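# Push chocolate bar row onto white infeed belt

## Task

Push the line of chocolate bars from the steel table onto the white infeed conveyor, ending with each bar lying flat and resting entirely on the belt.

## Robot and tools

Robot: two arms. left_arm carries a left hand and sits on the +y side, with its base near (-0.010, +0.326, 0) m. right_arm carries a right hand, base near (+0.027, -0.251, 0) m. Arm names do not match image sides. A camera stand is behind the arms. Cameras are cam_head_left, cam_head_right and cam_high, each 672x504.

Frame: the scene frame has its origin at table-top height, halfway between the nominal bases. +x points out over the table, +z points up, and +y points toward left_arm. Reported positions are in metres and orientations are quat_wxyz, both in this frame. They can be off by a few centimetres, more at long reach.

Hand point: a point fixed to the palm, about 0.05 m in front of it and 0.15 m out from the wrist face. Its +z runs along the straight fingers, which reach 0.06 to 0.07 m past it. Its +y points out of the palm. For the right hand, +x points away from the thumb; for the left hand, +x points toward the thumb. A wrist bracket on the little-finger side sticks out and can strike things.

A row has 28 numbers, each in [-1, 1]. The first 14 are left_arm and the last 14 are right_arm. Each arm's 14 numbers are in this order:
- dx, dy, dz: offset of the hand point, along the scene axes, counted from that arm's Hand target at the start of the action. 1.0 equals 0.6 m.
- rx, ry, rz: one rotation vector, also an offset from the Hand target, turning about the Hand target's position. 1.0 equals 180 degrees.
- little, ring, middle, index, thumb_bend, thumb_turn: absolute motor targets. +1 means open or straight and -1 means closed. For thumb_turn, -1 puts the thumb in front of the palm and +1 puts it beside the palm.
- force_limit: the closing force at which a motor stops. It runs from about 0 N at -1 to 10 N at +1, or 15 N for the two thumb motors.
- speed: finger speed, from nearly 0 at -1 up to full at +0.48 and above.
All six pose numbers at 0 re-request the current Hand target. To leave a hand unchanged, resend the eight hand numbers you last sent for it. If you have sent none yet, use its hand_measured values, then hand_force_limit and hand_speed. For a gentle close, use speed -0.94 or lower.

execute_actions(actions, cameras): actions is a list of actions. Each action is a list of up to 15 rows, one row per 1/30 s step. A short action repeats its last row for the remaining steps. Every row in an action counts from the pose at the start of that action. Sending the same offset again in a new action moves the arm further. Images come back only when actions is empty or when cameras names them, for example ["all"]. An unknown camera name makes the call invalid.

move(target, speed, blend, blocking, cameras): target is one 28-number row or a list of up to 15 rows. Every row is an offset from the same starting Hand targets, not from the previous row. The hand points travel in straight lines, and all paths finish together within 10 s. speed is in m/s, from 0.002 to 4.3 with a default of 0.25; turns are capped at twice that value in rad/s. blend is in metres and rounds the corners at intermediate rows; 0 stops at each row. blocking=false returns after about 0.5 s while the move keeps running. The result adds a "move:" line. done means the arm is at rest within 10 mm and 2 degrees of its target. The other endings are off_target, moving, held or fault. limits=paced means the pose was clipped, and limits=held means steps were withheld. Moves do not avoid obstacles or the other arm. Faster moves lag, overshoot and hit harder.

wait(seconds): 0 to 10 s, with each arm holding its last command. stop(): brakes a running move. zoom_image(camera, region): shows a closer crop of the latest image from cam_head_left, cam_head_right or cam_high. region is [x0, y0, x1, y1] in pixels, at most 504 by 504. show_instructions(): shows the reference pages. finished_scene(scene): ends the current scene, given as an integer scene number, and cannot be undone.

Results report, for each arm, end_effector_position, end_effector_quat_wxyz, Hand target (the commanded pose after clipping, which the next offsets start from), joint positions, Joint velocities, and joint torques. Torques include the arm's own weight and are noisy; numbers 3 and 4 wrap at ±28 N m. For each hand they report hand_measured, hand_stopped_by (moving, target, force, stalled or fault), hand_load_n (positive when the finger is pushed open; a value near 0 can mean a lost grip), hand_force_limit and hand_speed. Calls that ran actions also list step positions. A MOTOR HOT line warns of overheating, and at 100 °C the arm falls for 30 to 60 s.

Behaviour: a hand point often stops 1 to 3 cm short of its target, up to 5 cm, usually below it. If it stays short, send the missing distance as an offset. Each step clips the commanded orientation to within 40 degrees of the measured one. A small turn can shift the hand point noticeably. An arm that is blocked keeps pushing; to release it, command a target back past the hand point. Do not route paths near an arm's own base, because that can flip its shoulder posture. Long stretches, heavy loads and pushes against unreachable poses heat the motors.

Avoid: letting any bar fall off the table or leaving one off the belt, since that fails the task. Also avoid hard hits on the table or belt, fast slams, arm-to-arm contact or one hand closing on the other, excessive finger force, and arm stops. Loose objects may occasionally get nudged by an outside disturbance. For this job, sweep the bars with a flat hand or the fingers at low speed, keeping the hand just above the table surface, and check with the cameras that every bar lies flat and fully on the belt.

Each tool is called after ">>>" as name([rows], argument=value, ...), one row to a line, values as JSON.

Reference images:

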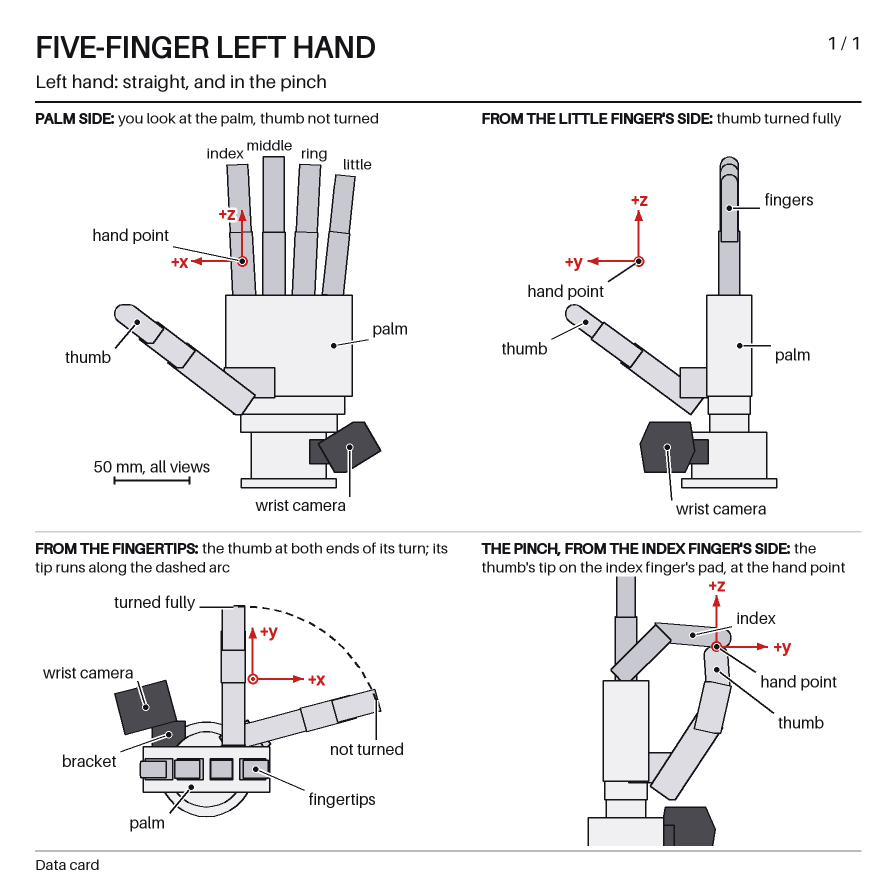

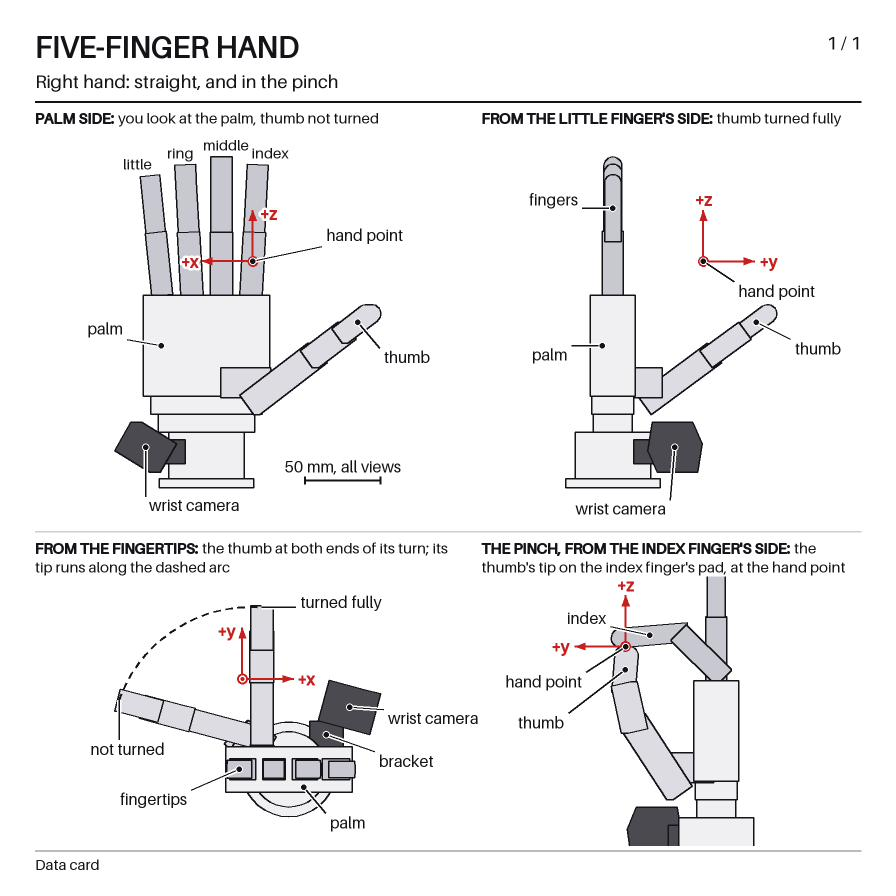

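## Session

>>> execute_actions(actions=[])

>>> zoom_image(camera="cam_high", region=[150, 120, 450, 370])

>>> zoom_image(camera="cam_head_right", region=[90, 200, 430, 370])

Scene clock: 0.00 s.
left_arm: end_effector_position=(+0.5191, +0.0577, +0.1877) hand_measured=(+1.000, +1.000, +1.000, +1.000, +1.000, +1.000) hand_load_n=(+0.0, +0.0, +0.0, +0.0, +0.0, +0.0) hand_stopped_by=(target, target, target, target, target, target) hand_force_limit=0.00 hand_speed=-0.80 end_effector_quat_wxyz=(+0.066, +0.990, -0.001, +0.122) | right_arm: end_effector_position=(+0.6985, -0.0847, +0.1425) hand_measured=(+1.000, +1.000, +1.000, +1.000, +1.000, +1.000) hand_load_n=(+0.0, +0.0, +0.0, +0.0, +0.0, +0.0) hand_stopped_by=(target, target, target, target, target, target) hand_force_limit=0.00 hand_speed=-0.80 end_effector_quat_wxyz=(-0.188, +0.716, -0.666, +0.088)
Joint positions: left_arm=[-0.397 1.585 1.379 -1.088 0.031 -1.957] | right_arm=[0.162 2.046 1.971 -1.086 -0.088 0.111]
Joint velocities: within noise
Joint torques (N m): no reading
Heat: left arm: hottest wrist yaw 32 °C; right arm: hottest wrist yaw 32 °C.
Hand target: left_arm +0.5262, +0.0549, +0.1969; +0.070, +0.989, -0.001, +0.132 | right_arm +0.7078, -0.0831, +0.1622; -0.205, +0.714, -0.662, +0.101

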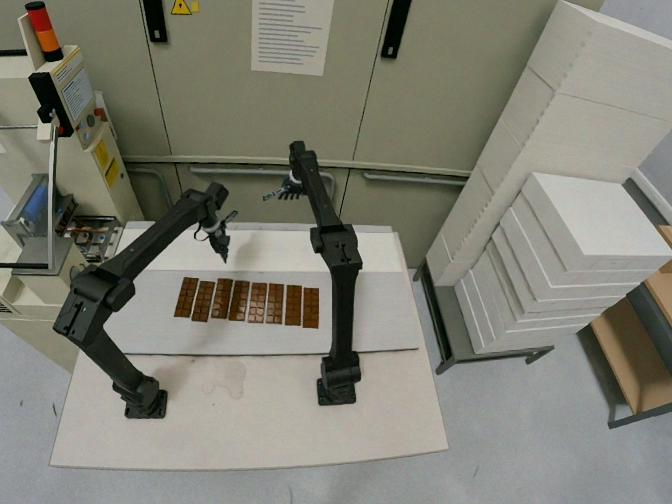

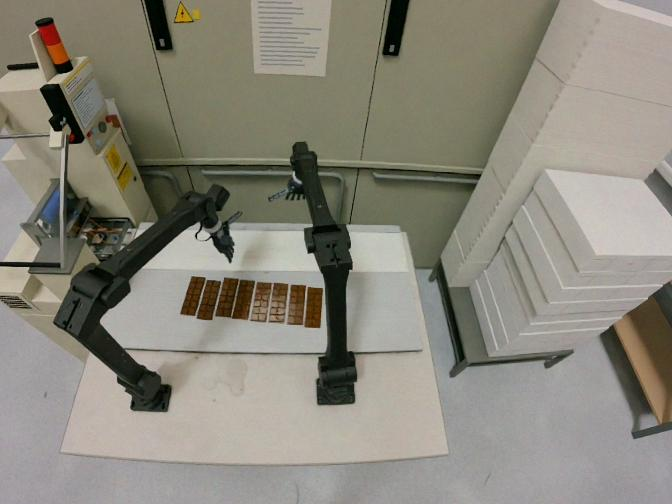

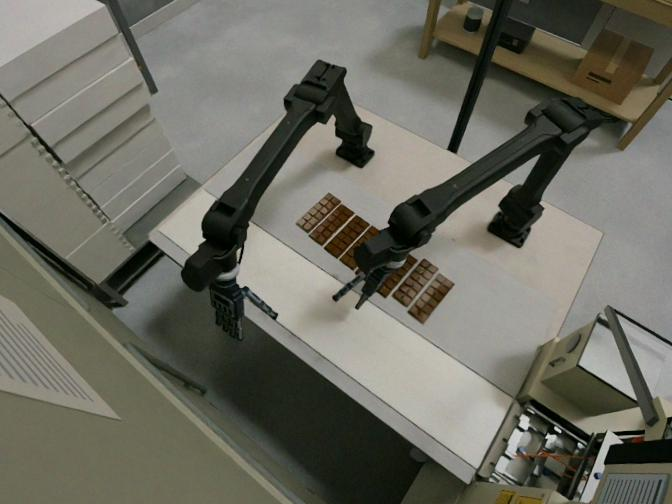

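Scaled by 1.680 from the camera's 672x504 image, which has a finer 960x720 frame.

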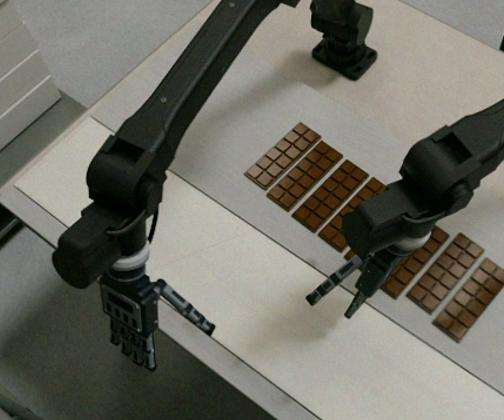

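Scaled by 1.482 from the camera's 672x504 image, which has a finer 960x720 frame.

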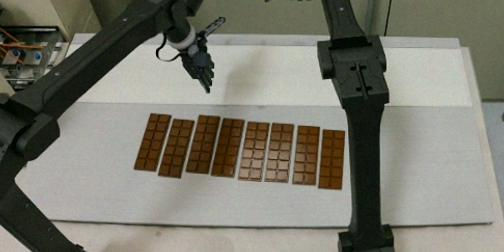

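>>> zoom_image(camera="cam_head_right", region=[170, 260, 340, 340])

>>> zoom_image(camera="cam_head_left", region=[160, 260, 330, 340])

Scaled by 2.965 from the camera's 672x504 image, which has a finer 960x720 frame.

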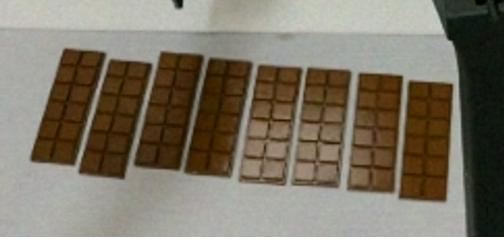

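Scaled by 2.965 from the camera's 672x504 image, which has a finer 960x720 frame.

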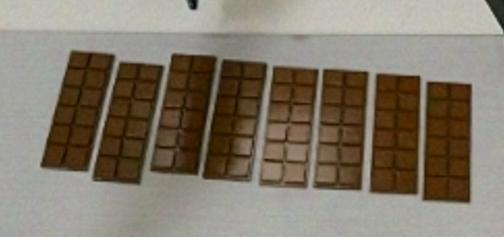

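>>> move([
  [-0.5903,0.2068,-0.0115,0.1651,-0.0399,-0.4996,-0.3,-0.3,-0.3,-0.3,1,-0.8,0,0,-0.8963,-0.0648,0.0463,-0.0415,0.0576,-0.0515,-0.3,-0.3,-0.3,-0.3,1,-0.8,0,0],
  [-0.5903,0.2068,-0.2382,0.1651,-0.0399,-0.4996,-0.3,-0.3,-0.3,-0.3,1,-0.8,0,0,-0.8963,-0.0648,-0.1803,-0.0415,0.0576,-0.0515,-0.3,-0.3,-0.3,-0.3,1,-0.8,0,0],
], speed=[0.4,0.2], blend=[0.02,0], cameras=["cam_head_right","cam_high"])

>>> zoom_image(camera="cam_high", region=[270, 150, 470, 340])

>>> zoom_image(camera="cam_head_right", region=[170, 260, 340, 340])

Scene clock: 12.57 s.
left_arm: end_effector_position=(+0.1749, +0.1793, +0.0600) hand_measured=(-0.300, -0.300, -0.300, -0.300, +1.000, -0.800) hand_load_n=(+0.0, +0.0, +0.0, +0.0, +0.0, +0.0) hand_stopped_by=(target, target, target, target, target, target) hand_force_limit=0.00 hand_speed=0.00 end_effector_quat_wxyz=(-0.089, +0.685, -0.716, +0.098) | right_arm: end_effector_position=(+0.1704, -0.1232, +0.0598) hand_measured=(-0.300, -0.300, -0.300, -0.300, +1.000, -0.800) hand_load_n=(+0.0, +0.0, +0.0, +0.0, -0.5, +0.0) hand_stopped_by=(target, target, target, target, target, target) hand_force_limit=0.00 hand_speed=0.00 end_effector_quat_wxyz=(-0.091, +0.675, -0.726, +0.095)
Joint positions: left_arm=[-0.546 0.938 0.559 -0.953 -0.118 -0.475] | right_arm=[0.571 0.761 0.481 -1.076 0.154 0.63]
Joint torques (N m): left_arm=[-0.91 -3.02 7.86 1.11 -0.1 0.24] | right_arm=[0.67 1.14 8.29 1.44 0.2 0.11]
Heat: left arm: hottest wrist yaw 32 °C; right arm: hottest shoulder 32 °C.
Hand target: left_arm +0.1722, +0.1789, +0.0540; -0.089, +0.676, -0.725, +0.095 | right_arm +0.1701, -0.1219, +0.0542; -0.089, +0.676, -0.725, +0.095
Off the commanded pose: left_arm 0.007 m, 2 deg | right_arm 0.006 m, 0 deg.
move: done
Images, in order (width x height): cam_head_right 672x504, cam_high 672x504.

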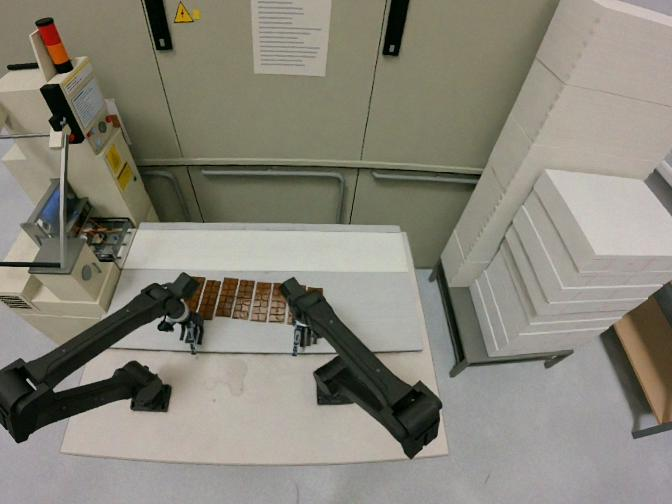

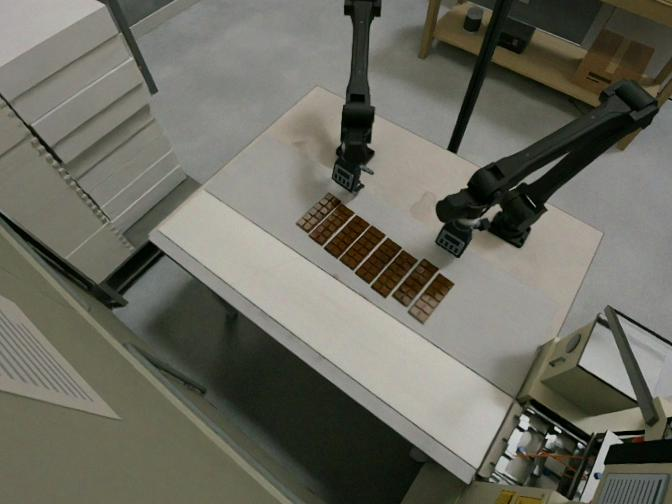

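Scaled by 2.520 from the camera's 672x504 image, which has a finer 960x720 frame.

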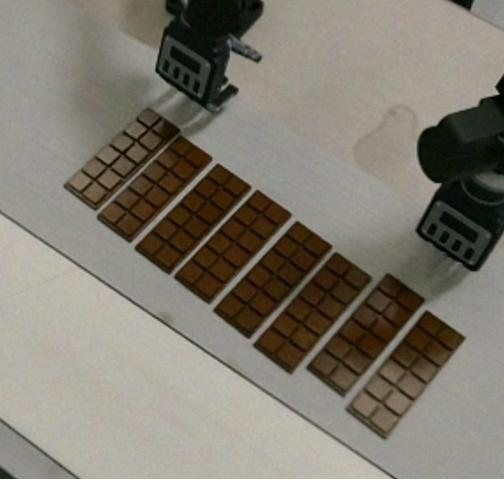

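Scaled by 2.965 from the camera's 672x504 image, which has a finer 960x720 frame.

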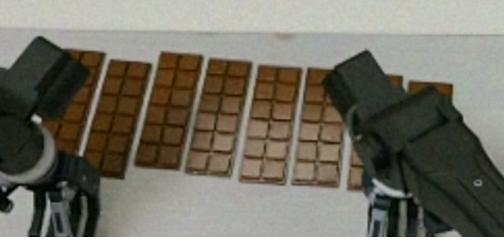

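>>> zoom_image(camera="cam_head_right", region=[150, 280, 350, 370])

Scaled by 2.520 from the camera's 672x504 image, which has a finer 960x720 frame.

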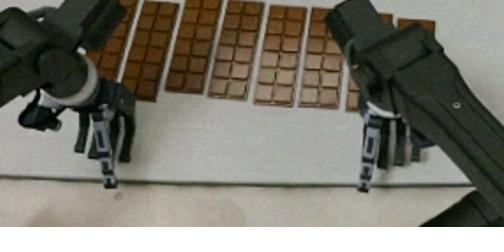

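>>> move(target=[0.0833,-0.0283,-0.0058,0,0,0,-0.3,-0.3,-0.3,-0.3,1,-0.8,0,0,0.0867,0.0283,-0.0062,0,0,0,-0.3,-0.3,-0.3,-0.3,1,-0.8,0,0], speed=0.1, cameras=["cam_head_right","cam_high"])

>>> zoom_image(camera="cam_high", region=[270, 150, 470, 340])

>>> zoom_image(camera="cam_head_right", region=[160, 280, 340, 350])

Scene clock: 14.57 s.
left_arm: end_effector_position=(+0.1979, +0.1722, +0.0361) hand_measured=(-0.300, -0.300, -0.300, -0.300, +1.000, -0.800) hand_load_n=(+0.0, +0.0, +0.0, +0.0, +0.0, +0.0) hand_stopped_by=(target, target, target, target, target, target) hand_force_limit=0.00 hand_speed=0.00 end_effector_quat_wxyz=(-0.082, +0.679, -0.726, +0.071) | right_arm: end_effector_position=(+0.1942, -0.1190, +0.0320) hand_measured=(-0.300, -0.300, -0.300, -0.300, +1.000, -0.800) hand_load_n=(+0.0, +0.0, +0.0, -1.5, +0.0, +0.0) hand_stopped_by=(target, target, target, target, target, target) hand_force_limit=0.00 hand_speed=0.00 end_effector_quat_wxyz=(-0.059, +0.680, -0.726, +0.089)
Joint positions: left_arm=[-0.527 1.112 0.597 -0.871 -0.113 -0.436] | right_arm=[0.528 0.959 0.495 -0.95 0.147 0.585]
Joint torques (N m): left_arm=[0.67 -4.48 12.04 0.95 0.1 0.26] | right_arm=[-0.85 -0.26 13.44 1.39 -0.01 -0.04]
Heat: left arm: hottest wrist yaw 32 °C; right arm: hottest shoulder 32 °C.
Hand target: left_arm +0.2221, +0.1620, +0.0505; -0.089, +0.676, -0.725, +0.095 | right_arm +0.2220, -0.1050, +0.0504; -0.089, +0.676, -0.725, +0.095
Off the commanded pose: left_arm 0.030 m, 3 deg | right_arm 0.036 m, 3 deg.
move: off_target (left_arm, right_arm)
Images, in order (width x height): cam_head_right 672x504, cam_high 672x504.

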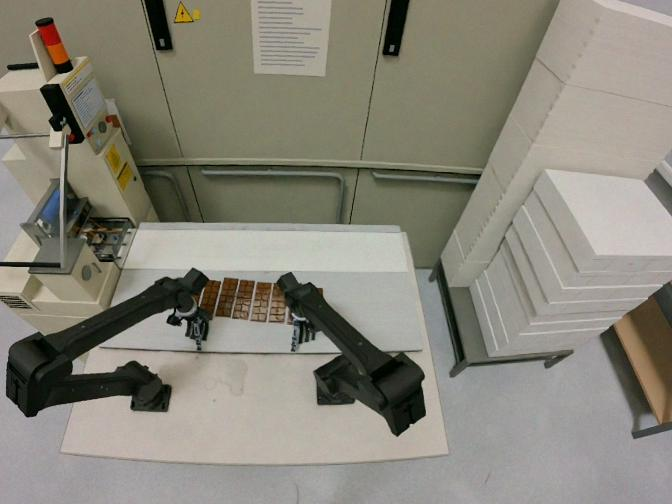

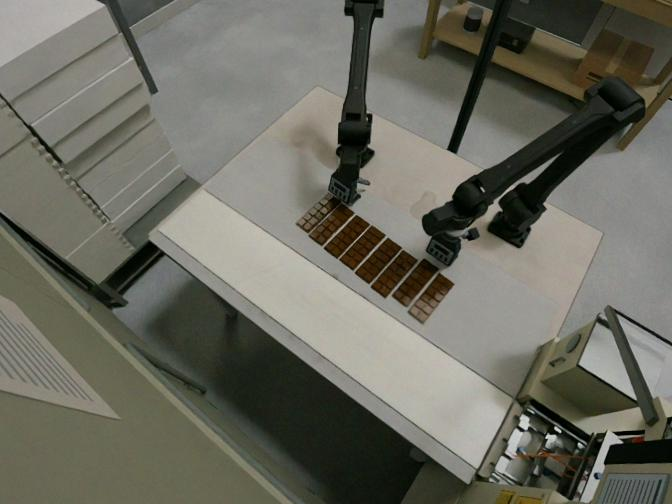

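Scaled by 2.520 from the camera's 672x504 image, which has a finer 960x720 frame.

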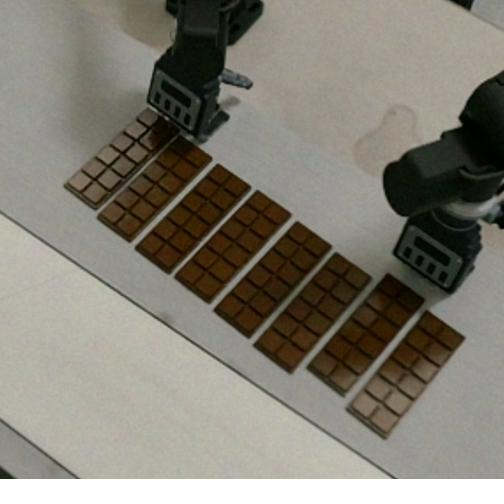

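Scaled by 2.800 from the camera's 672x504 image, which has a finer 960x720 frame.

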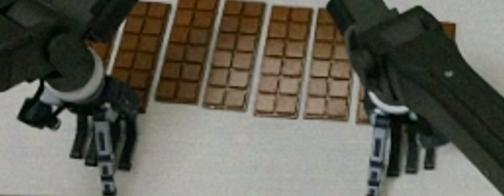

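>>> move([
  [0.0382,0.0117,0.0008,0,0,0,-0.3,-0.3,-0.3,-0.3,1,-0.8,0,0,0.0417,-0.0067,0.0077,0,0,0,-0.3,-0.3,-0.3,-0.3,1,-0.8,0,0],
  [0.13,0.0165,0.0008,0,0,0,-0.3,-0.3,-0.3,-0.3,1,-0.8,0,0,0.1383,-0.017,0.0077,0,0,0,-0.3,-0.3,-0.3,-0.3,1,-0.8,0,0],
], speed=0.12, blend=[0.01,0], cameras=["cam_head_right","cam_high"])

>>> zoom_image(camera="cam_high", region=[270, 170, 470, 360])

>>> zoom_image(camera="cam_head_right", region=[160, 260, 340, 350])

Scene clock: 16.70 s.
left_arm: end_effector_position=(+0.2725, +0.1786, +0.0385) hand_measured=(-0.300, -0.300, -0.300, -0.300, +1.000, -0.800) hand_load_n=(+0.0, +0.0, +0.0, +0.0, +0.0, +0.0) hand_stopped_by=(target, target, target, target, target, target) hand_force_limit=0.00 hand_speed=0.00 end_effector_quat_wxyz=(-0.078, +0.680, -0.726, +0.072) | right_arm: end_effector_position=(+0.2765, -0.1238, +0.0408) hand_measured=(-0.300, -0.300, -0.300, -0.300, +1.000, -0.800) hand_load_n=(+0.0, +0.0, +0.0, -0.5, +0.0, +0.0) hand_stopped_by=(target, target, target, target, target, target) hand_force_limit=0.00 hand_speed=0.00 end_effector_quat_wxyz=(-0.064, +0.679, -0.727, +0.086)
Joint positions: left_arm=[-0.392 1.299 0.749 -0.824 -0.08 -0.306] | right_arm=[0.36 1.175 0.656 -0.867 0.111 0.422]
Joint torques (N m): left_arm=[0.67 -7.06 12.07 1.06 0.1 0.27] | right_arm=[-0.79 -2.67 12.88 1.39 -0.08 -0.04]
Heat: left arm: hottest elbow 32 °C; right arm: hottest shoulder 32 °C.
Hand target: left_arm +0.3000, +0.1719, +0.0509; -0.089, +0.676, -0.725, +0.095 | right_arm +0.3049, -0.1152, +0.0551; -0.089, +0.676, -0.725, +0.095
Off the commanded pose: left_arm 0.031 m, 3 deg | right_arm 0.033 m, 3 deg.
move: off_target (left_arm, right_arm)
Images, in order (width x height): cam_head_right 672x504, cam_high 672x504.

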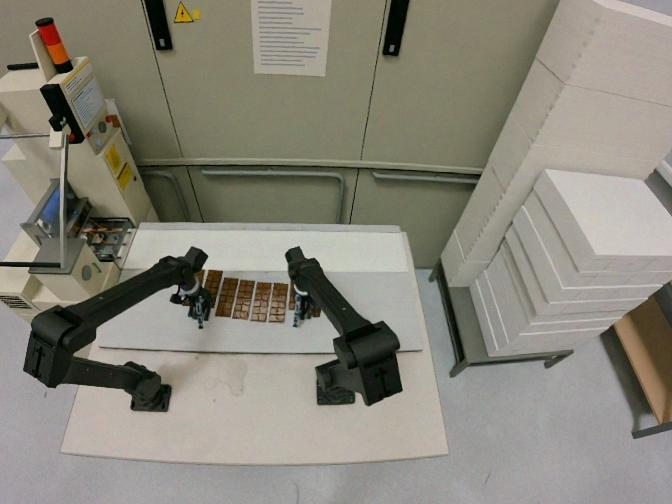

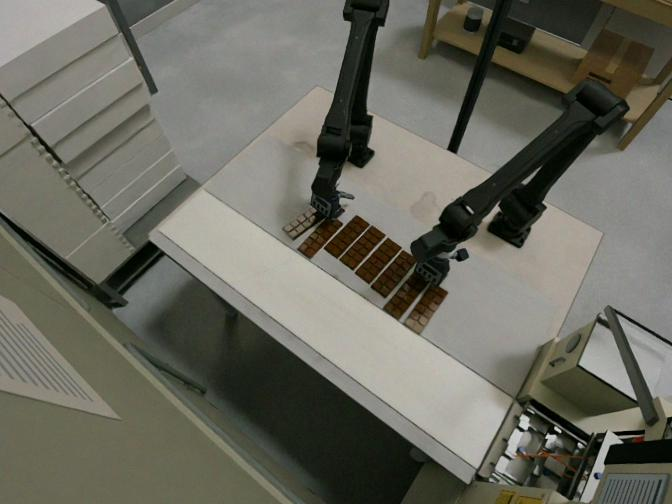

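Scaled by 2.520 from the camera's 672x504 image, which has a finer 960x720 frame.

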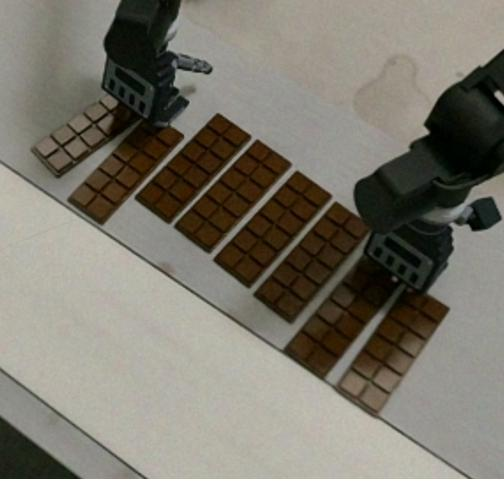

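Scaled by 2.800 from the camera's 672x504 image, which has a finer 960x720 frame.

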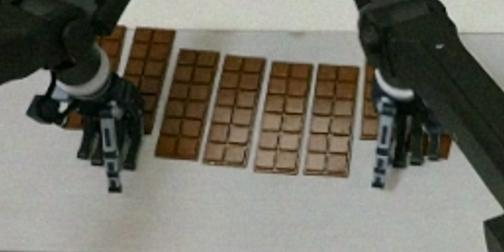

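>>> move([
  [0.12,0.0135,-0.0007,0,0,0,-0.3,-0.3,-0.3,-0.3,1,-0.8,0,0,0.1335,-0.0138,-0.0018,0,0,0,-0.3,-0.3,-0.3,-0.3,1,-0.8,0,0],
  [0.275,0.0235,-0.0048,0,0,0,-0.3,-0.3,-0.3,-0.3,1,-0.8,0,0,0.3035,-0.0363,-0.0052,0,0,0,-0.3,-0.3,-0.3,-0.3,1,-0.8,0,0],
], speed=0.13, blend=[0.02,0], cameras=["cam_head_right","cam_high"])

>>> zoom_image(camera="cam_high", region=[230, 190, 440, 380])

>>> zoom_image(camera="cam_head_right", region=[160, 220, 340, 330])

Scene clock: 20.00 s.
left_arm: end_effector_position=(+0.4447, +0.1844, +0.0424) hand_measured=(-0.300, -0.300, -0.300, -0.300, +1.000, -0.800) hand_load_n=(-0.5, -1.0, +0.0, -0.5, +0.0, +0.0) hand_stopped_by=(target, target, target, target, target, target) hand_force_limit=0.00 hand_speed=0.00 end_effector_quat_wxyz=(-0.084, +0.679, -0.724, +0.089) | right_arm: end_effector_position=(+0.4633, -0.1379, +0.0430) hand_measured=(-0.300, -0.300, -0.300, -0.300, +1.000, -0.800) hand_load_n=(+0.5, +0.5, +0.0, -2.0, +0.0, +0.0) hand_stopped_by=(target, target, target, target, target, target) hand_force_limit=0.00 hand_speed=0.00 end_effector_quat_wxyz=(-0.077, +0.677, -0.727, +0.088)
Joint positions: left_arm=[-0.246 1.674 1.175 -0.831 -0.041 -0.164] | right_arm=[0.181 1.614 1.101 -0.831 0.066 0.248]
Joint torques (N m): left_arm=[0.73 -12.34 12.23 0.27 0.09 0.27] | right_arm=[-0.73 -8.29 13.04 0.62 -0.06 -0.03]
Heat: left arm: hottest elbow 32 °C; right arm: hottest shoulder 32 °C.
Hand target: left_arm +0.4650, +0.1859, +0.0479; -0.089, +0.676, -0.725, +0.095 | right_arm +0.4871, -0.1369, +0.0520; -0.089, +0.676, -0.726, +0.095
Off the commanded pose: left_arm 0.021 m, 1 deg | right_arm 0.025 m, 2 deg.
move: off_target (left_arm, right_arm)
Images, in order (width x height): cam_head_right 672x504, cam_high 672x504.

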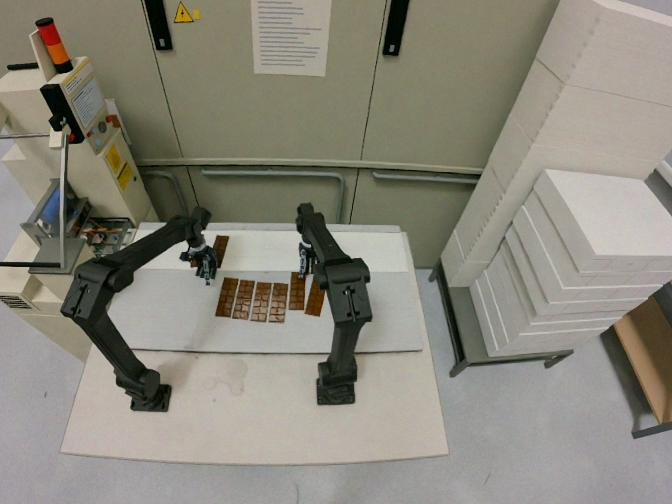

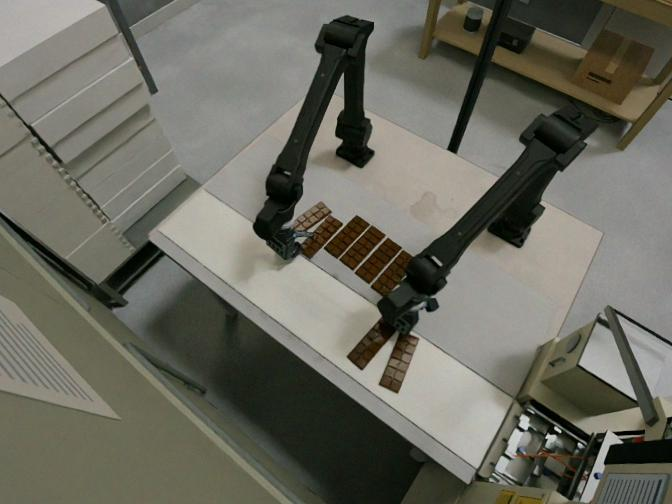

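Scaled by 2.400 from the camera's 672x504 image, which has a finer 960x720 frame.

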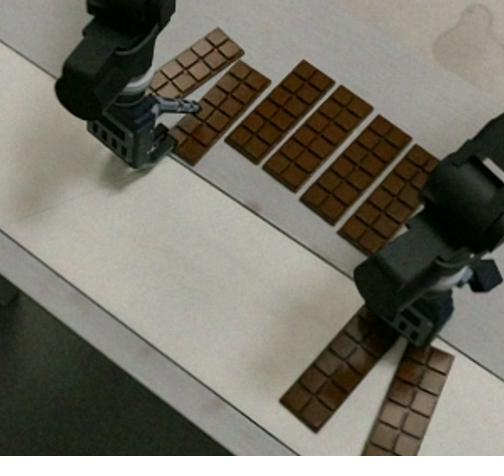

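Scaled by 2.800 from the camera's 672x504 image, which has a finer 960x720 frame.

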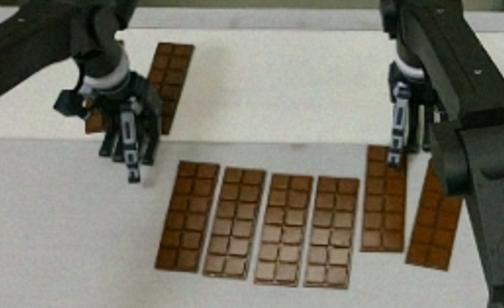

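>>> move([
  [-0.1083,0,0.005,0,0,0,-0.3,-0.3,-0.3,-0.3,1,-0.8,0,0,-0.0367,0,0.1133,0,0,0,-0.3,-0.3,-0.3,-0.3,1,-0.8,0,0],
  [-0.275,-0.0933,0.1667,0,0,0,-0.3,-0.3,-0.3,-0.3,1,-0.8,0,0,-0.2783,0.0117,0.18,0,0,0,-0.3,-0.3,-0.3,-0.3,1,-0.8,0,0],
  [-0.4833,-0.2148,0.1667,0,0,0,-0.3,-0.3,-0.3,-0.3,1,-0.8,0,0,-0.4618,0.0198,0.1633,0,0,0,-0.3,-0.3,-0.3,-0.3,1,-0.8,0,0],
  [-0.4833,-0.2148,0.0102,0,0,0,-0.3,-0.3,-0.3,-0.3,1,-0.8,0,0,-0.4618,0.0198,0.0033,0,0,0,-0.3,-0.3,-0.3,-0.3,1,-0.8,0,0],
], speed=[0.15,0.25,0.25,0.2], blend=[0.01,0.03,0.03,0], cameras=["cam_head_right","cam_high"])

>>> zoom_image(camera="cam_high", region=[250, 170, 460, 400])

>>> zoom_image(camera="cam_head_right", region=[160, 220, 340, 340])

Scene clock: 24.37 s.
left_arm: end_effector_position=(+0.1777, +0.0594, +0.0597) hand_measured=(-0.300, -0.300, -0.300, -0.300, +1.000, -0.800) hand_load_n=(+0.0, +0.0, +0.0, +0.5, +0.0, +0.0) hand_stopped_by=(target, target, target, target, target, target) hand_force_limit=0.00 hand_speed=0.00 end_effector_quat_wxyz=(+0.089, -0.674, +0.727, -0.096) | right_arm: end_effector_position=(+0.2104, -0.1267, +0.0597) hand_measured=(-0.300, -0.300, -0.300, -0.300, +1.000, -0.800) hand_load_n=(+0.0, +0.0, +0.0, +0.0, +0.0, +0.0) hand_stopped_by=(target, target, target, target, target, target) hand_force_limit=0.00 hand_speed=0.00 end_effector_quat_wxyz=(-0.091, +0.676, -0.725, +0.095)
Joint positions: left_arm=[-0.885 1.218 0.746 -0.914 -0.187 -0.78] | right_arm=[0.455 0.887 0.534 -0.987 0.129 0.515]
Joint torques (N m): left_arm=[-0.97 -6.53 7.58 0.92 -0.2 -0.08] | right_arm=[0.67 -0.15 8.17 1.51 0.2 0.11]
Heat: left arm: hottest elbow 32 °C; right arm: hottest shoulder 32 °C.
Hand target: left_arm +0.1752, +0.0570, +0.0540; -0.089, +0.676, -0.725, +0.095 | right_arm +0.2100, -0.1251, +0.0539; -0.089, +0.676, -0.725, +0.095
Off the commanded pose: left_arm 0.007 m, 0 deg | right_arm 0.006 m, 0 deg.
move: done
Images, in order (width x height): cam_head_right 672x504, cam_high 672x504.

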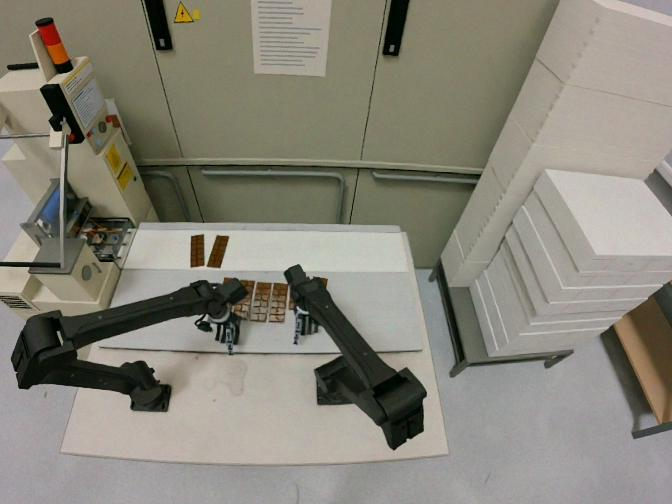

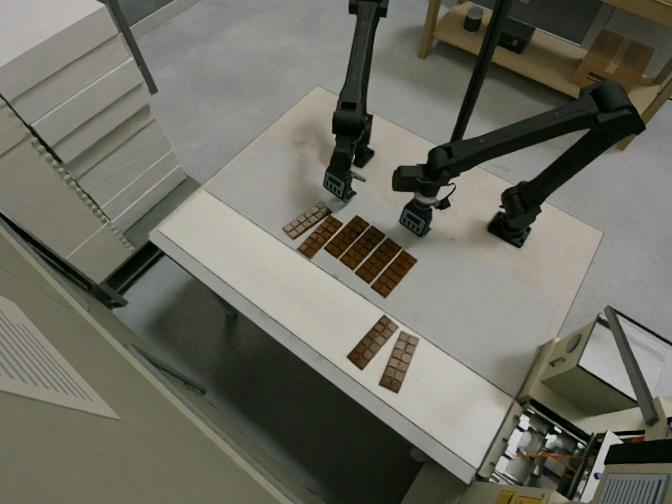

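Scaled by 2.191 from the camera's 672x504 image, which has a finer 960x720 frame.

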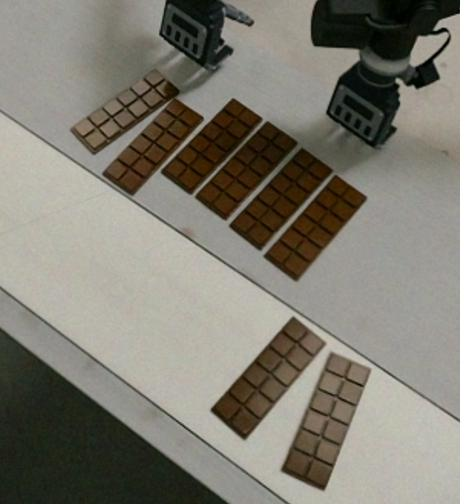

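Scaled by 2.800 from the camera's 672x504 image, which has a finer 960x720 frame.

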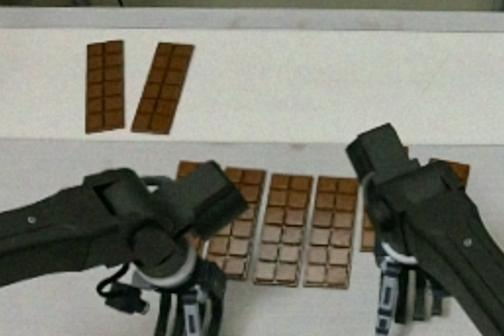

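>>> move(target=[0.0997,-0.025,-0.0058,0,0,0,-0.1,-0.35,-0.3,-0.3,1,-0.8,0,0,0.08,0.0202,-0.0048,0,0,0.0222,-0.3,-0.3,-0.3,-0.3,1,-0.8,0,0], speed=0.12, cameras=["cam_head_right","cam_high"])

>>> zoom_image(camera="cam_high", region=[250, 170, 460, 340])

>>> zoom_image(camera="cam_head_right", region=[180, 270, 340, 350])

Scene clock: 28.30 s.
left_arm: end_effector_position=(+0.2109, +0.0570, +0.0450) hand_measured=(-0.100, -0.350, -0.300, -0.300, +1.000, -0.800) hand_load_n=(-8.0, +0.0, +0.0, +0.0, +0.0, +0.0) hand_stopped_by=(target, target, target, target, target, target) hand_force_limit=0.00 hand_speed=0.00 end_effector_quat_wxyz=(-0.086, +0.677, -0.727, +0.073) | right_arm: end_effector_position=(+0.2288, -0.1244, +0.0336) hand_measured=(-0.300, -0.300, -0.300, -0.300, +1.000, -0.800) hand_load_n=(+0.0, +0.0, +0.0, +0.0, +0.0, +0.0) hand_stopped_by=(target, target, target, target, target, target) hand_force_limit=0.00 hand_speed=0.00 end_effector_quat_wxyz=(-0.063, +0.704, -0.702, +0.083)
Joint positions: left_arm=[-0.81 1.338 0.808 -0.888 -0.168 -0.713] | right_arm=[0.429 1.06 0.556 -0.89 0.111 0.421]
Joint torques (N m): left_arm=[0.97 -6.65 11.52 1.51 -0.21 0.21] | right_arm=[-0.85 -1.49 13.24 1.4 -0.08 -0.03]
Heat: left arm: hottest elbow 33 °C; right arm: hottest elbow 32 °C.
Hand target: left_arm +0.2349, +0.0419, +0.0506; -0.089, +0.676, -0.725, +0.095 | right_arm +0.2581, -0.1130, +0.0510; -0.092, +0.701, -0.701, +0.092
Off the commanded pose: left_arm 0.029 m, 3 deg | right_arm 0.036 m, 3 deg.
move: off_target (left_arm, right_arm)
Images, in order (width x height): cam_head_right 672x504, cam_high 672x504.

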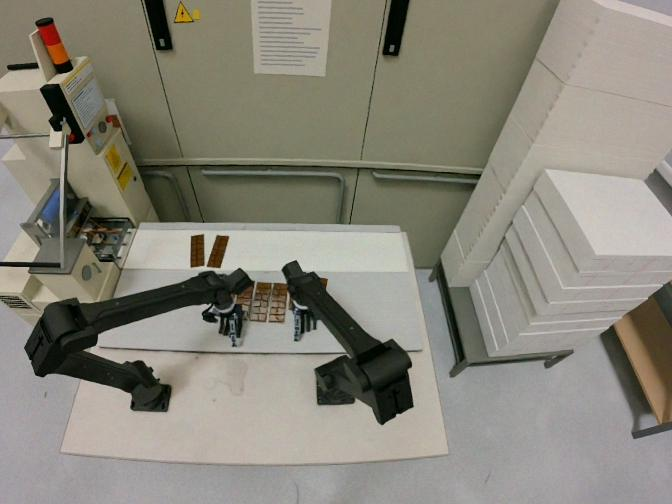

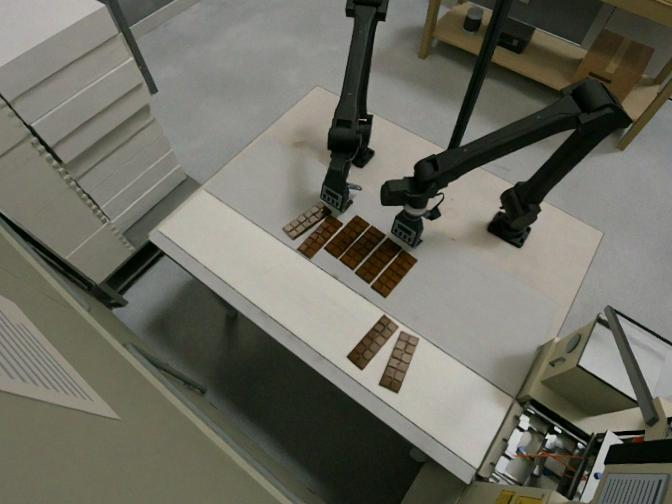

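Scaled by 2.400 from the camera's 672x504 image, which has a finer 960x720 frame.

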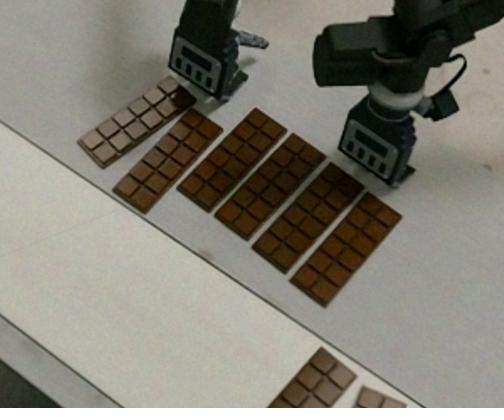

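Scaled by 3.150 from the camera's 672x504 image, which has a finer 960x720 frame.

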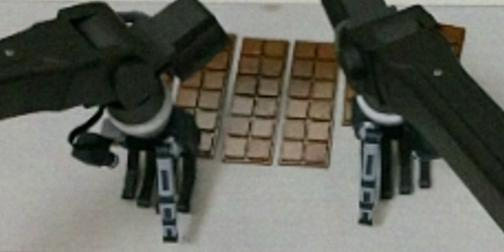

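>>> move(target=[0.1085,0.0035,0.0007,0,0,0,-0.3,-0.5,-0.3,-0.3,1,-0.8,0,0,0.0782,-0.0067,0.0008,0,0,0,-0.3,-0.3,-0.3,-0.3,1,-0.8,0,0], speed=0.12, cameras=["cam_head_right","cam_high"])

>>> zoom_image(camera="cam_high", region=[250, 170, 460, 340])

>>> zoom_image(camera="cam_head_right", region=[180, 240, 340, 350])

Scene clock: 30.37 s.
left_arm: end_effector_position=(+0.2768, +0.0576, +0.0397) hand_measured=(-0.300, -0.500, -0.300, -0.300, +1.000, -0.800) hand_load_n=(+0.0, +0.0, +0.0, +0.0, +0.0, +0.0) hand_stopped_by=(target, target, target, target, target, target) hand_force_limit=0.00 hand_speed=0.00 end_effector_quat_wxyz=(-0.086, +0.679, -0.725, +0.072) | right_arm: end_effector_position=(+0.2720, -0.1268, +0.0355) hand_measured=(-0.300, -0.300, -0.300, -0.300, +1.000, -0.800) hand_load_n=(-0.5, +0.5, +0.0, +0.0, +0.0, +0.0) hand_stopped_by=(target, target, target, target, target, target) hand_force_limit=0.00 hand_speed=0.00 end_effector_quat_wxyz=(-0.062, +0.704, -0.703, +0.080)
Joint positions: left_arm=[-0.688 1.469 0.924 -0.856 -0.149 -0.597] | right_arm=[0.354 1.184 0.646 -0.853 0.093 0.348]
Joint torques (N m): left_arm=[0.62 -9.64 12.01 0.87 0.05 0.25] | right_arm=[-0.85 -2.9 13.26 1.57 -0.07 -0.04]
Heat: left arm: hottest elbow 33 °C; right arm: hottest elbow 33 °C.
Hand target: left_arm +0.3001, +0.0440, +0.0510; -0.089, +0.676, -0.725, +0.095 | right_arm +0.3049, -0.1170, +0.0515; -0.092, +0.701, -0.701, +0.092
Off the commanded pose: left_arm 0.029 m, 3 deg | right_arm 0.038 m, 4 deg.
move: off_target (left_arm, right_arm)
Images, in order (width x height): cam_head_right 672x504, cam_high 672x504.

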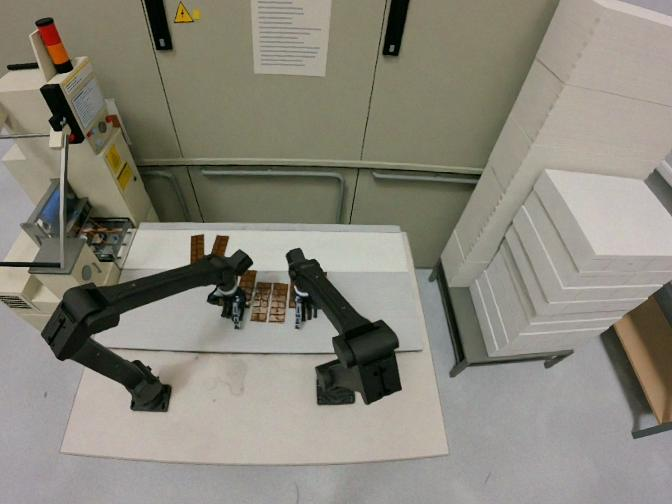

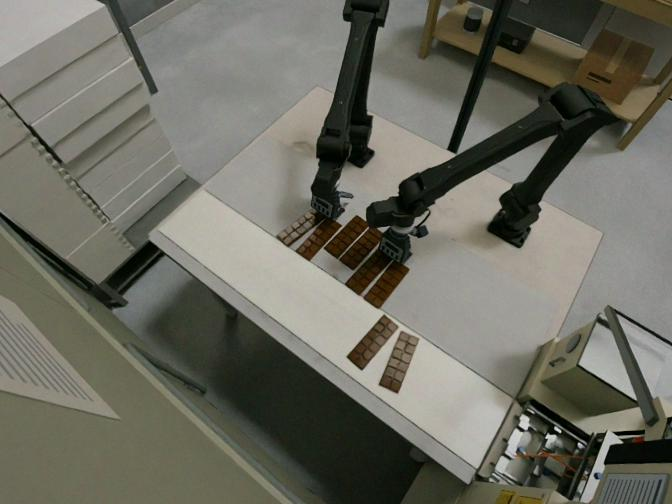

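Scaled by 2.400 from the camera's 672x504 image, which has a finer 960x720 frame.

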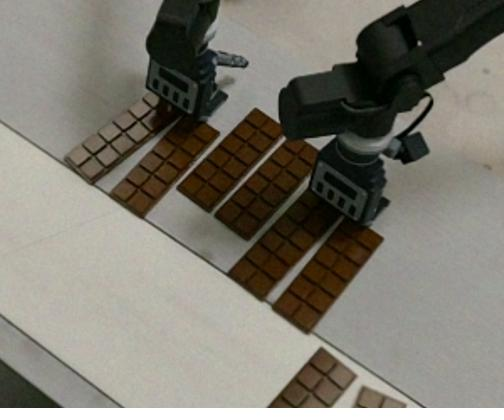

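Scaled by 3.150 from the camera's 672x504 image, which has a finer 960x720 frame.

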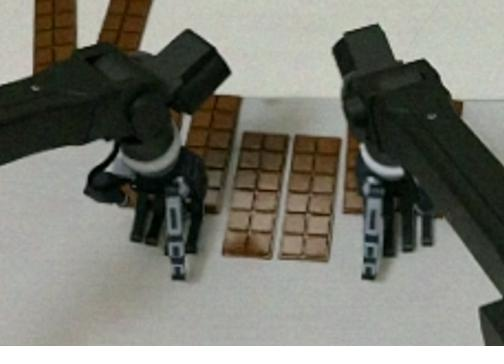

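>>> move([
  [0.1198,0.005,-0.0042,0,0,0,-0.3,-0.5,-0.3,-0.3,1,-0.8,0,0,0.1418,-0.0092,-0.0033,0,0,0,-0.3,-0.3,-0.3,-0.3,1,-0.8,0,0],
  [0.2748,0.015,-0.01,0,0,0,-0.3,-0.5,-0.3,-0.3,1,-0.8,0,0,0.3018,-0.0283,-0.0075,0,0,0,-0.3,-0.3,-0.3,-0.3,1,-0.8,0,0],
], speed=0.13, blend=[0.02,0], cameras=["cam_head_right","cam_high"])

>>> zoom_image(camera="cam_high", region=[230, 190, 440, 400])

>>> zoom_image(camera="cam_head_right", region=[170, 220, 340, 340])

Scene clock: 33.20 s.
left_arm: end_effector_position=(+0.4461, +0.0542, +0.0441) hand_measured=(-0.300, -0.500, -0.300, -0.300, +1.000, -0.800) hand_load_n=(+0.0, +0.0, +0.0, -2.0, +0.0, +0.0) hand_stopped_by=(target, target, target, target, target, target) hand_force_limit=0.00 hand_speed=0.00 end_effector_quat_wxyz=(-0.086, +0.678, -0.724, +0.092) | right_arm: end_effector_position=(+0.4580, -0.1359, +0.0356) hand_measured=(-0.300, -0.300, -0.300, -0.300, +1.000, -0.800) hand_load_n=(+0.0, +0.0, +0.5, -0.5, +0.0, +0.0) hand_stopped_by=(target, target, target, target, target, target) hand_force_limit=0.00 hand_speed=0.00 end_effector_quat_wxyz=(-0.076, +0.703, -0.703, +0.082)
Joint positions: left_arm=[-0.488 1.779 1.325 -0.884 -0.098 -0.398] | right_arm=[0.188 1.625 1.092 -0.819 0.051 0.187]
Joint torques (N m): left_arm=[0.85 -13.68 12.29 0.31 -0.1 0.25] | right_arm=[-0.67 -8.53 13.44 0.73 -0.1 -0.02]
Heat: left arm: hottest elbow 33 °C; right arm: hottest elbow 33 °C.
Hand target: left_arm +0.4648, +0.0531, +0.0449; -0.089, +0.676, -0.725, +0.095 | right_arm +0.4860, -0.1340, +0.0470; -0.092, +0.701, -0.701, +0.092
Off the commanded pose: left_arm 0.019 m, 1 deg | right_arm 0.030 m, 2 deg.
move: off_target (left_arm, right_arm)
Images, in order (width x height): cam_head_right 672x504, cam_high 672x504.

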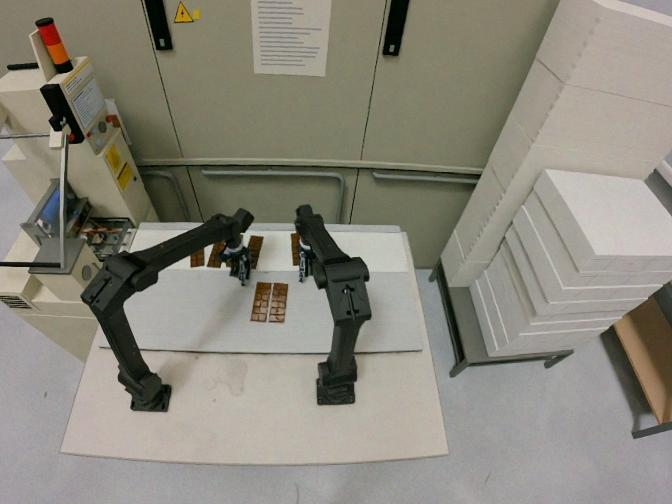

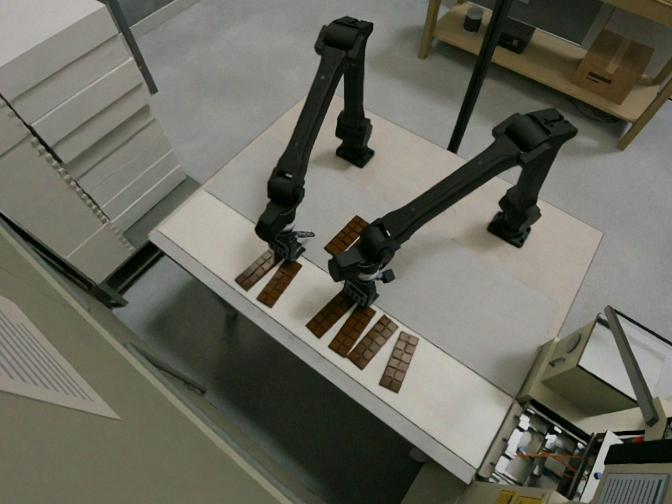

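Scaled by 2.400 from the camera's 672x504 image, which has a finer 960x720 frame.

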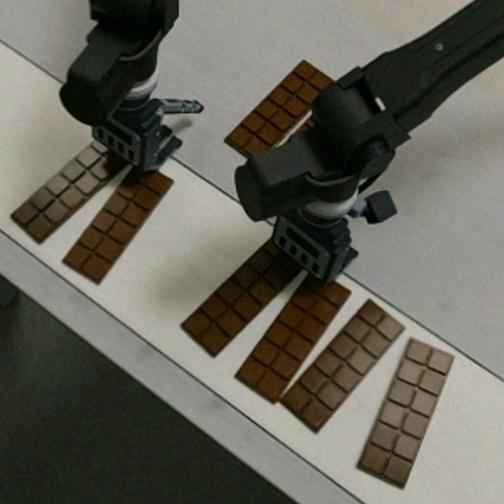

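Scaled by 2.965 from the camera's 672x504 image, which has a finer 960x720 frame.

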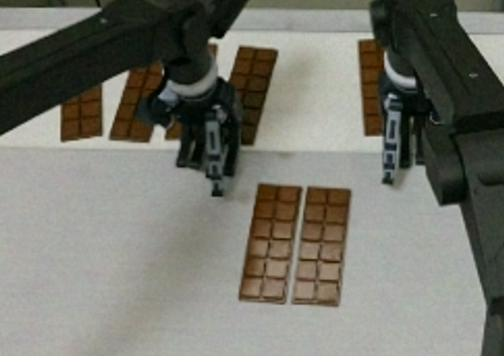

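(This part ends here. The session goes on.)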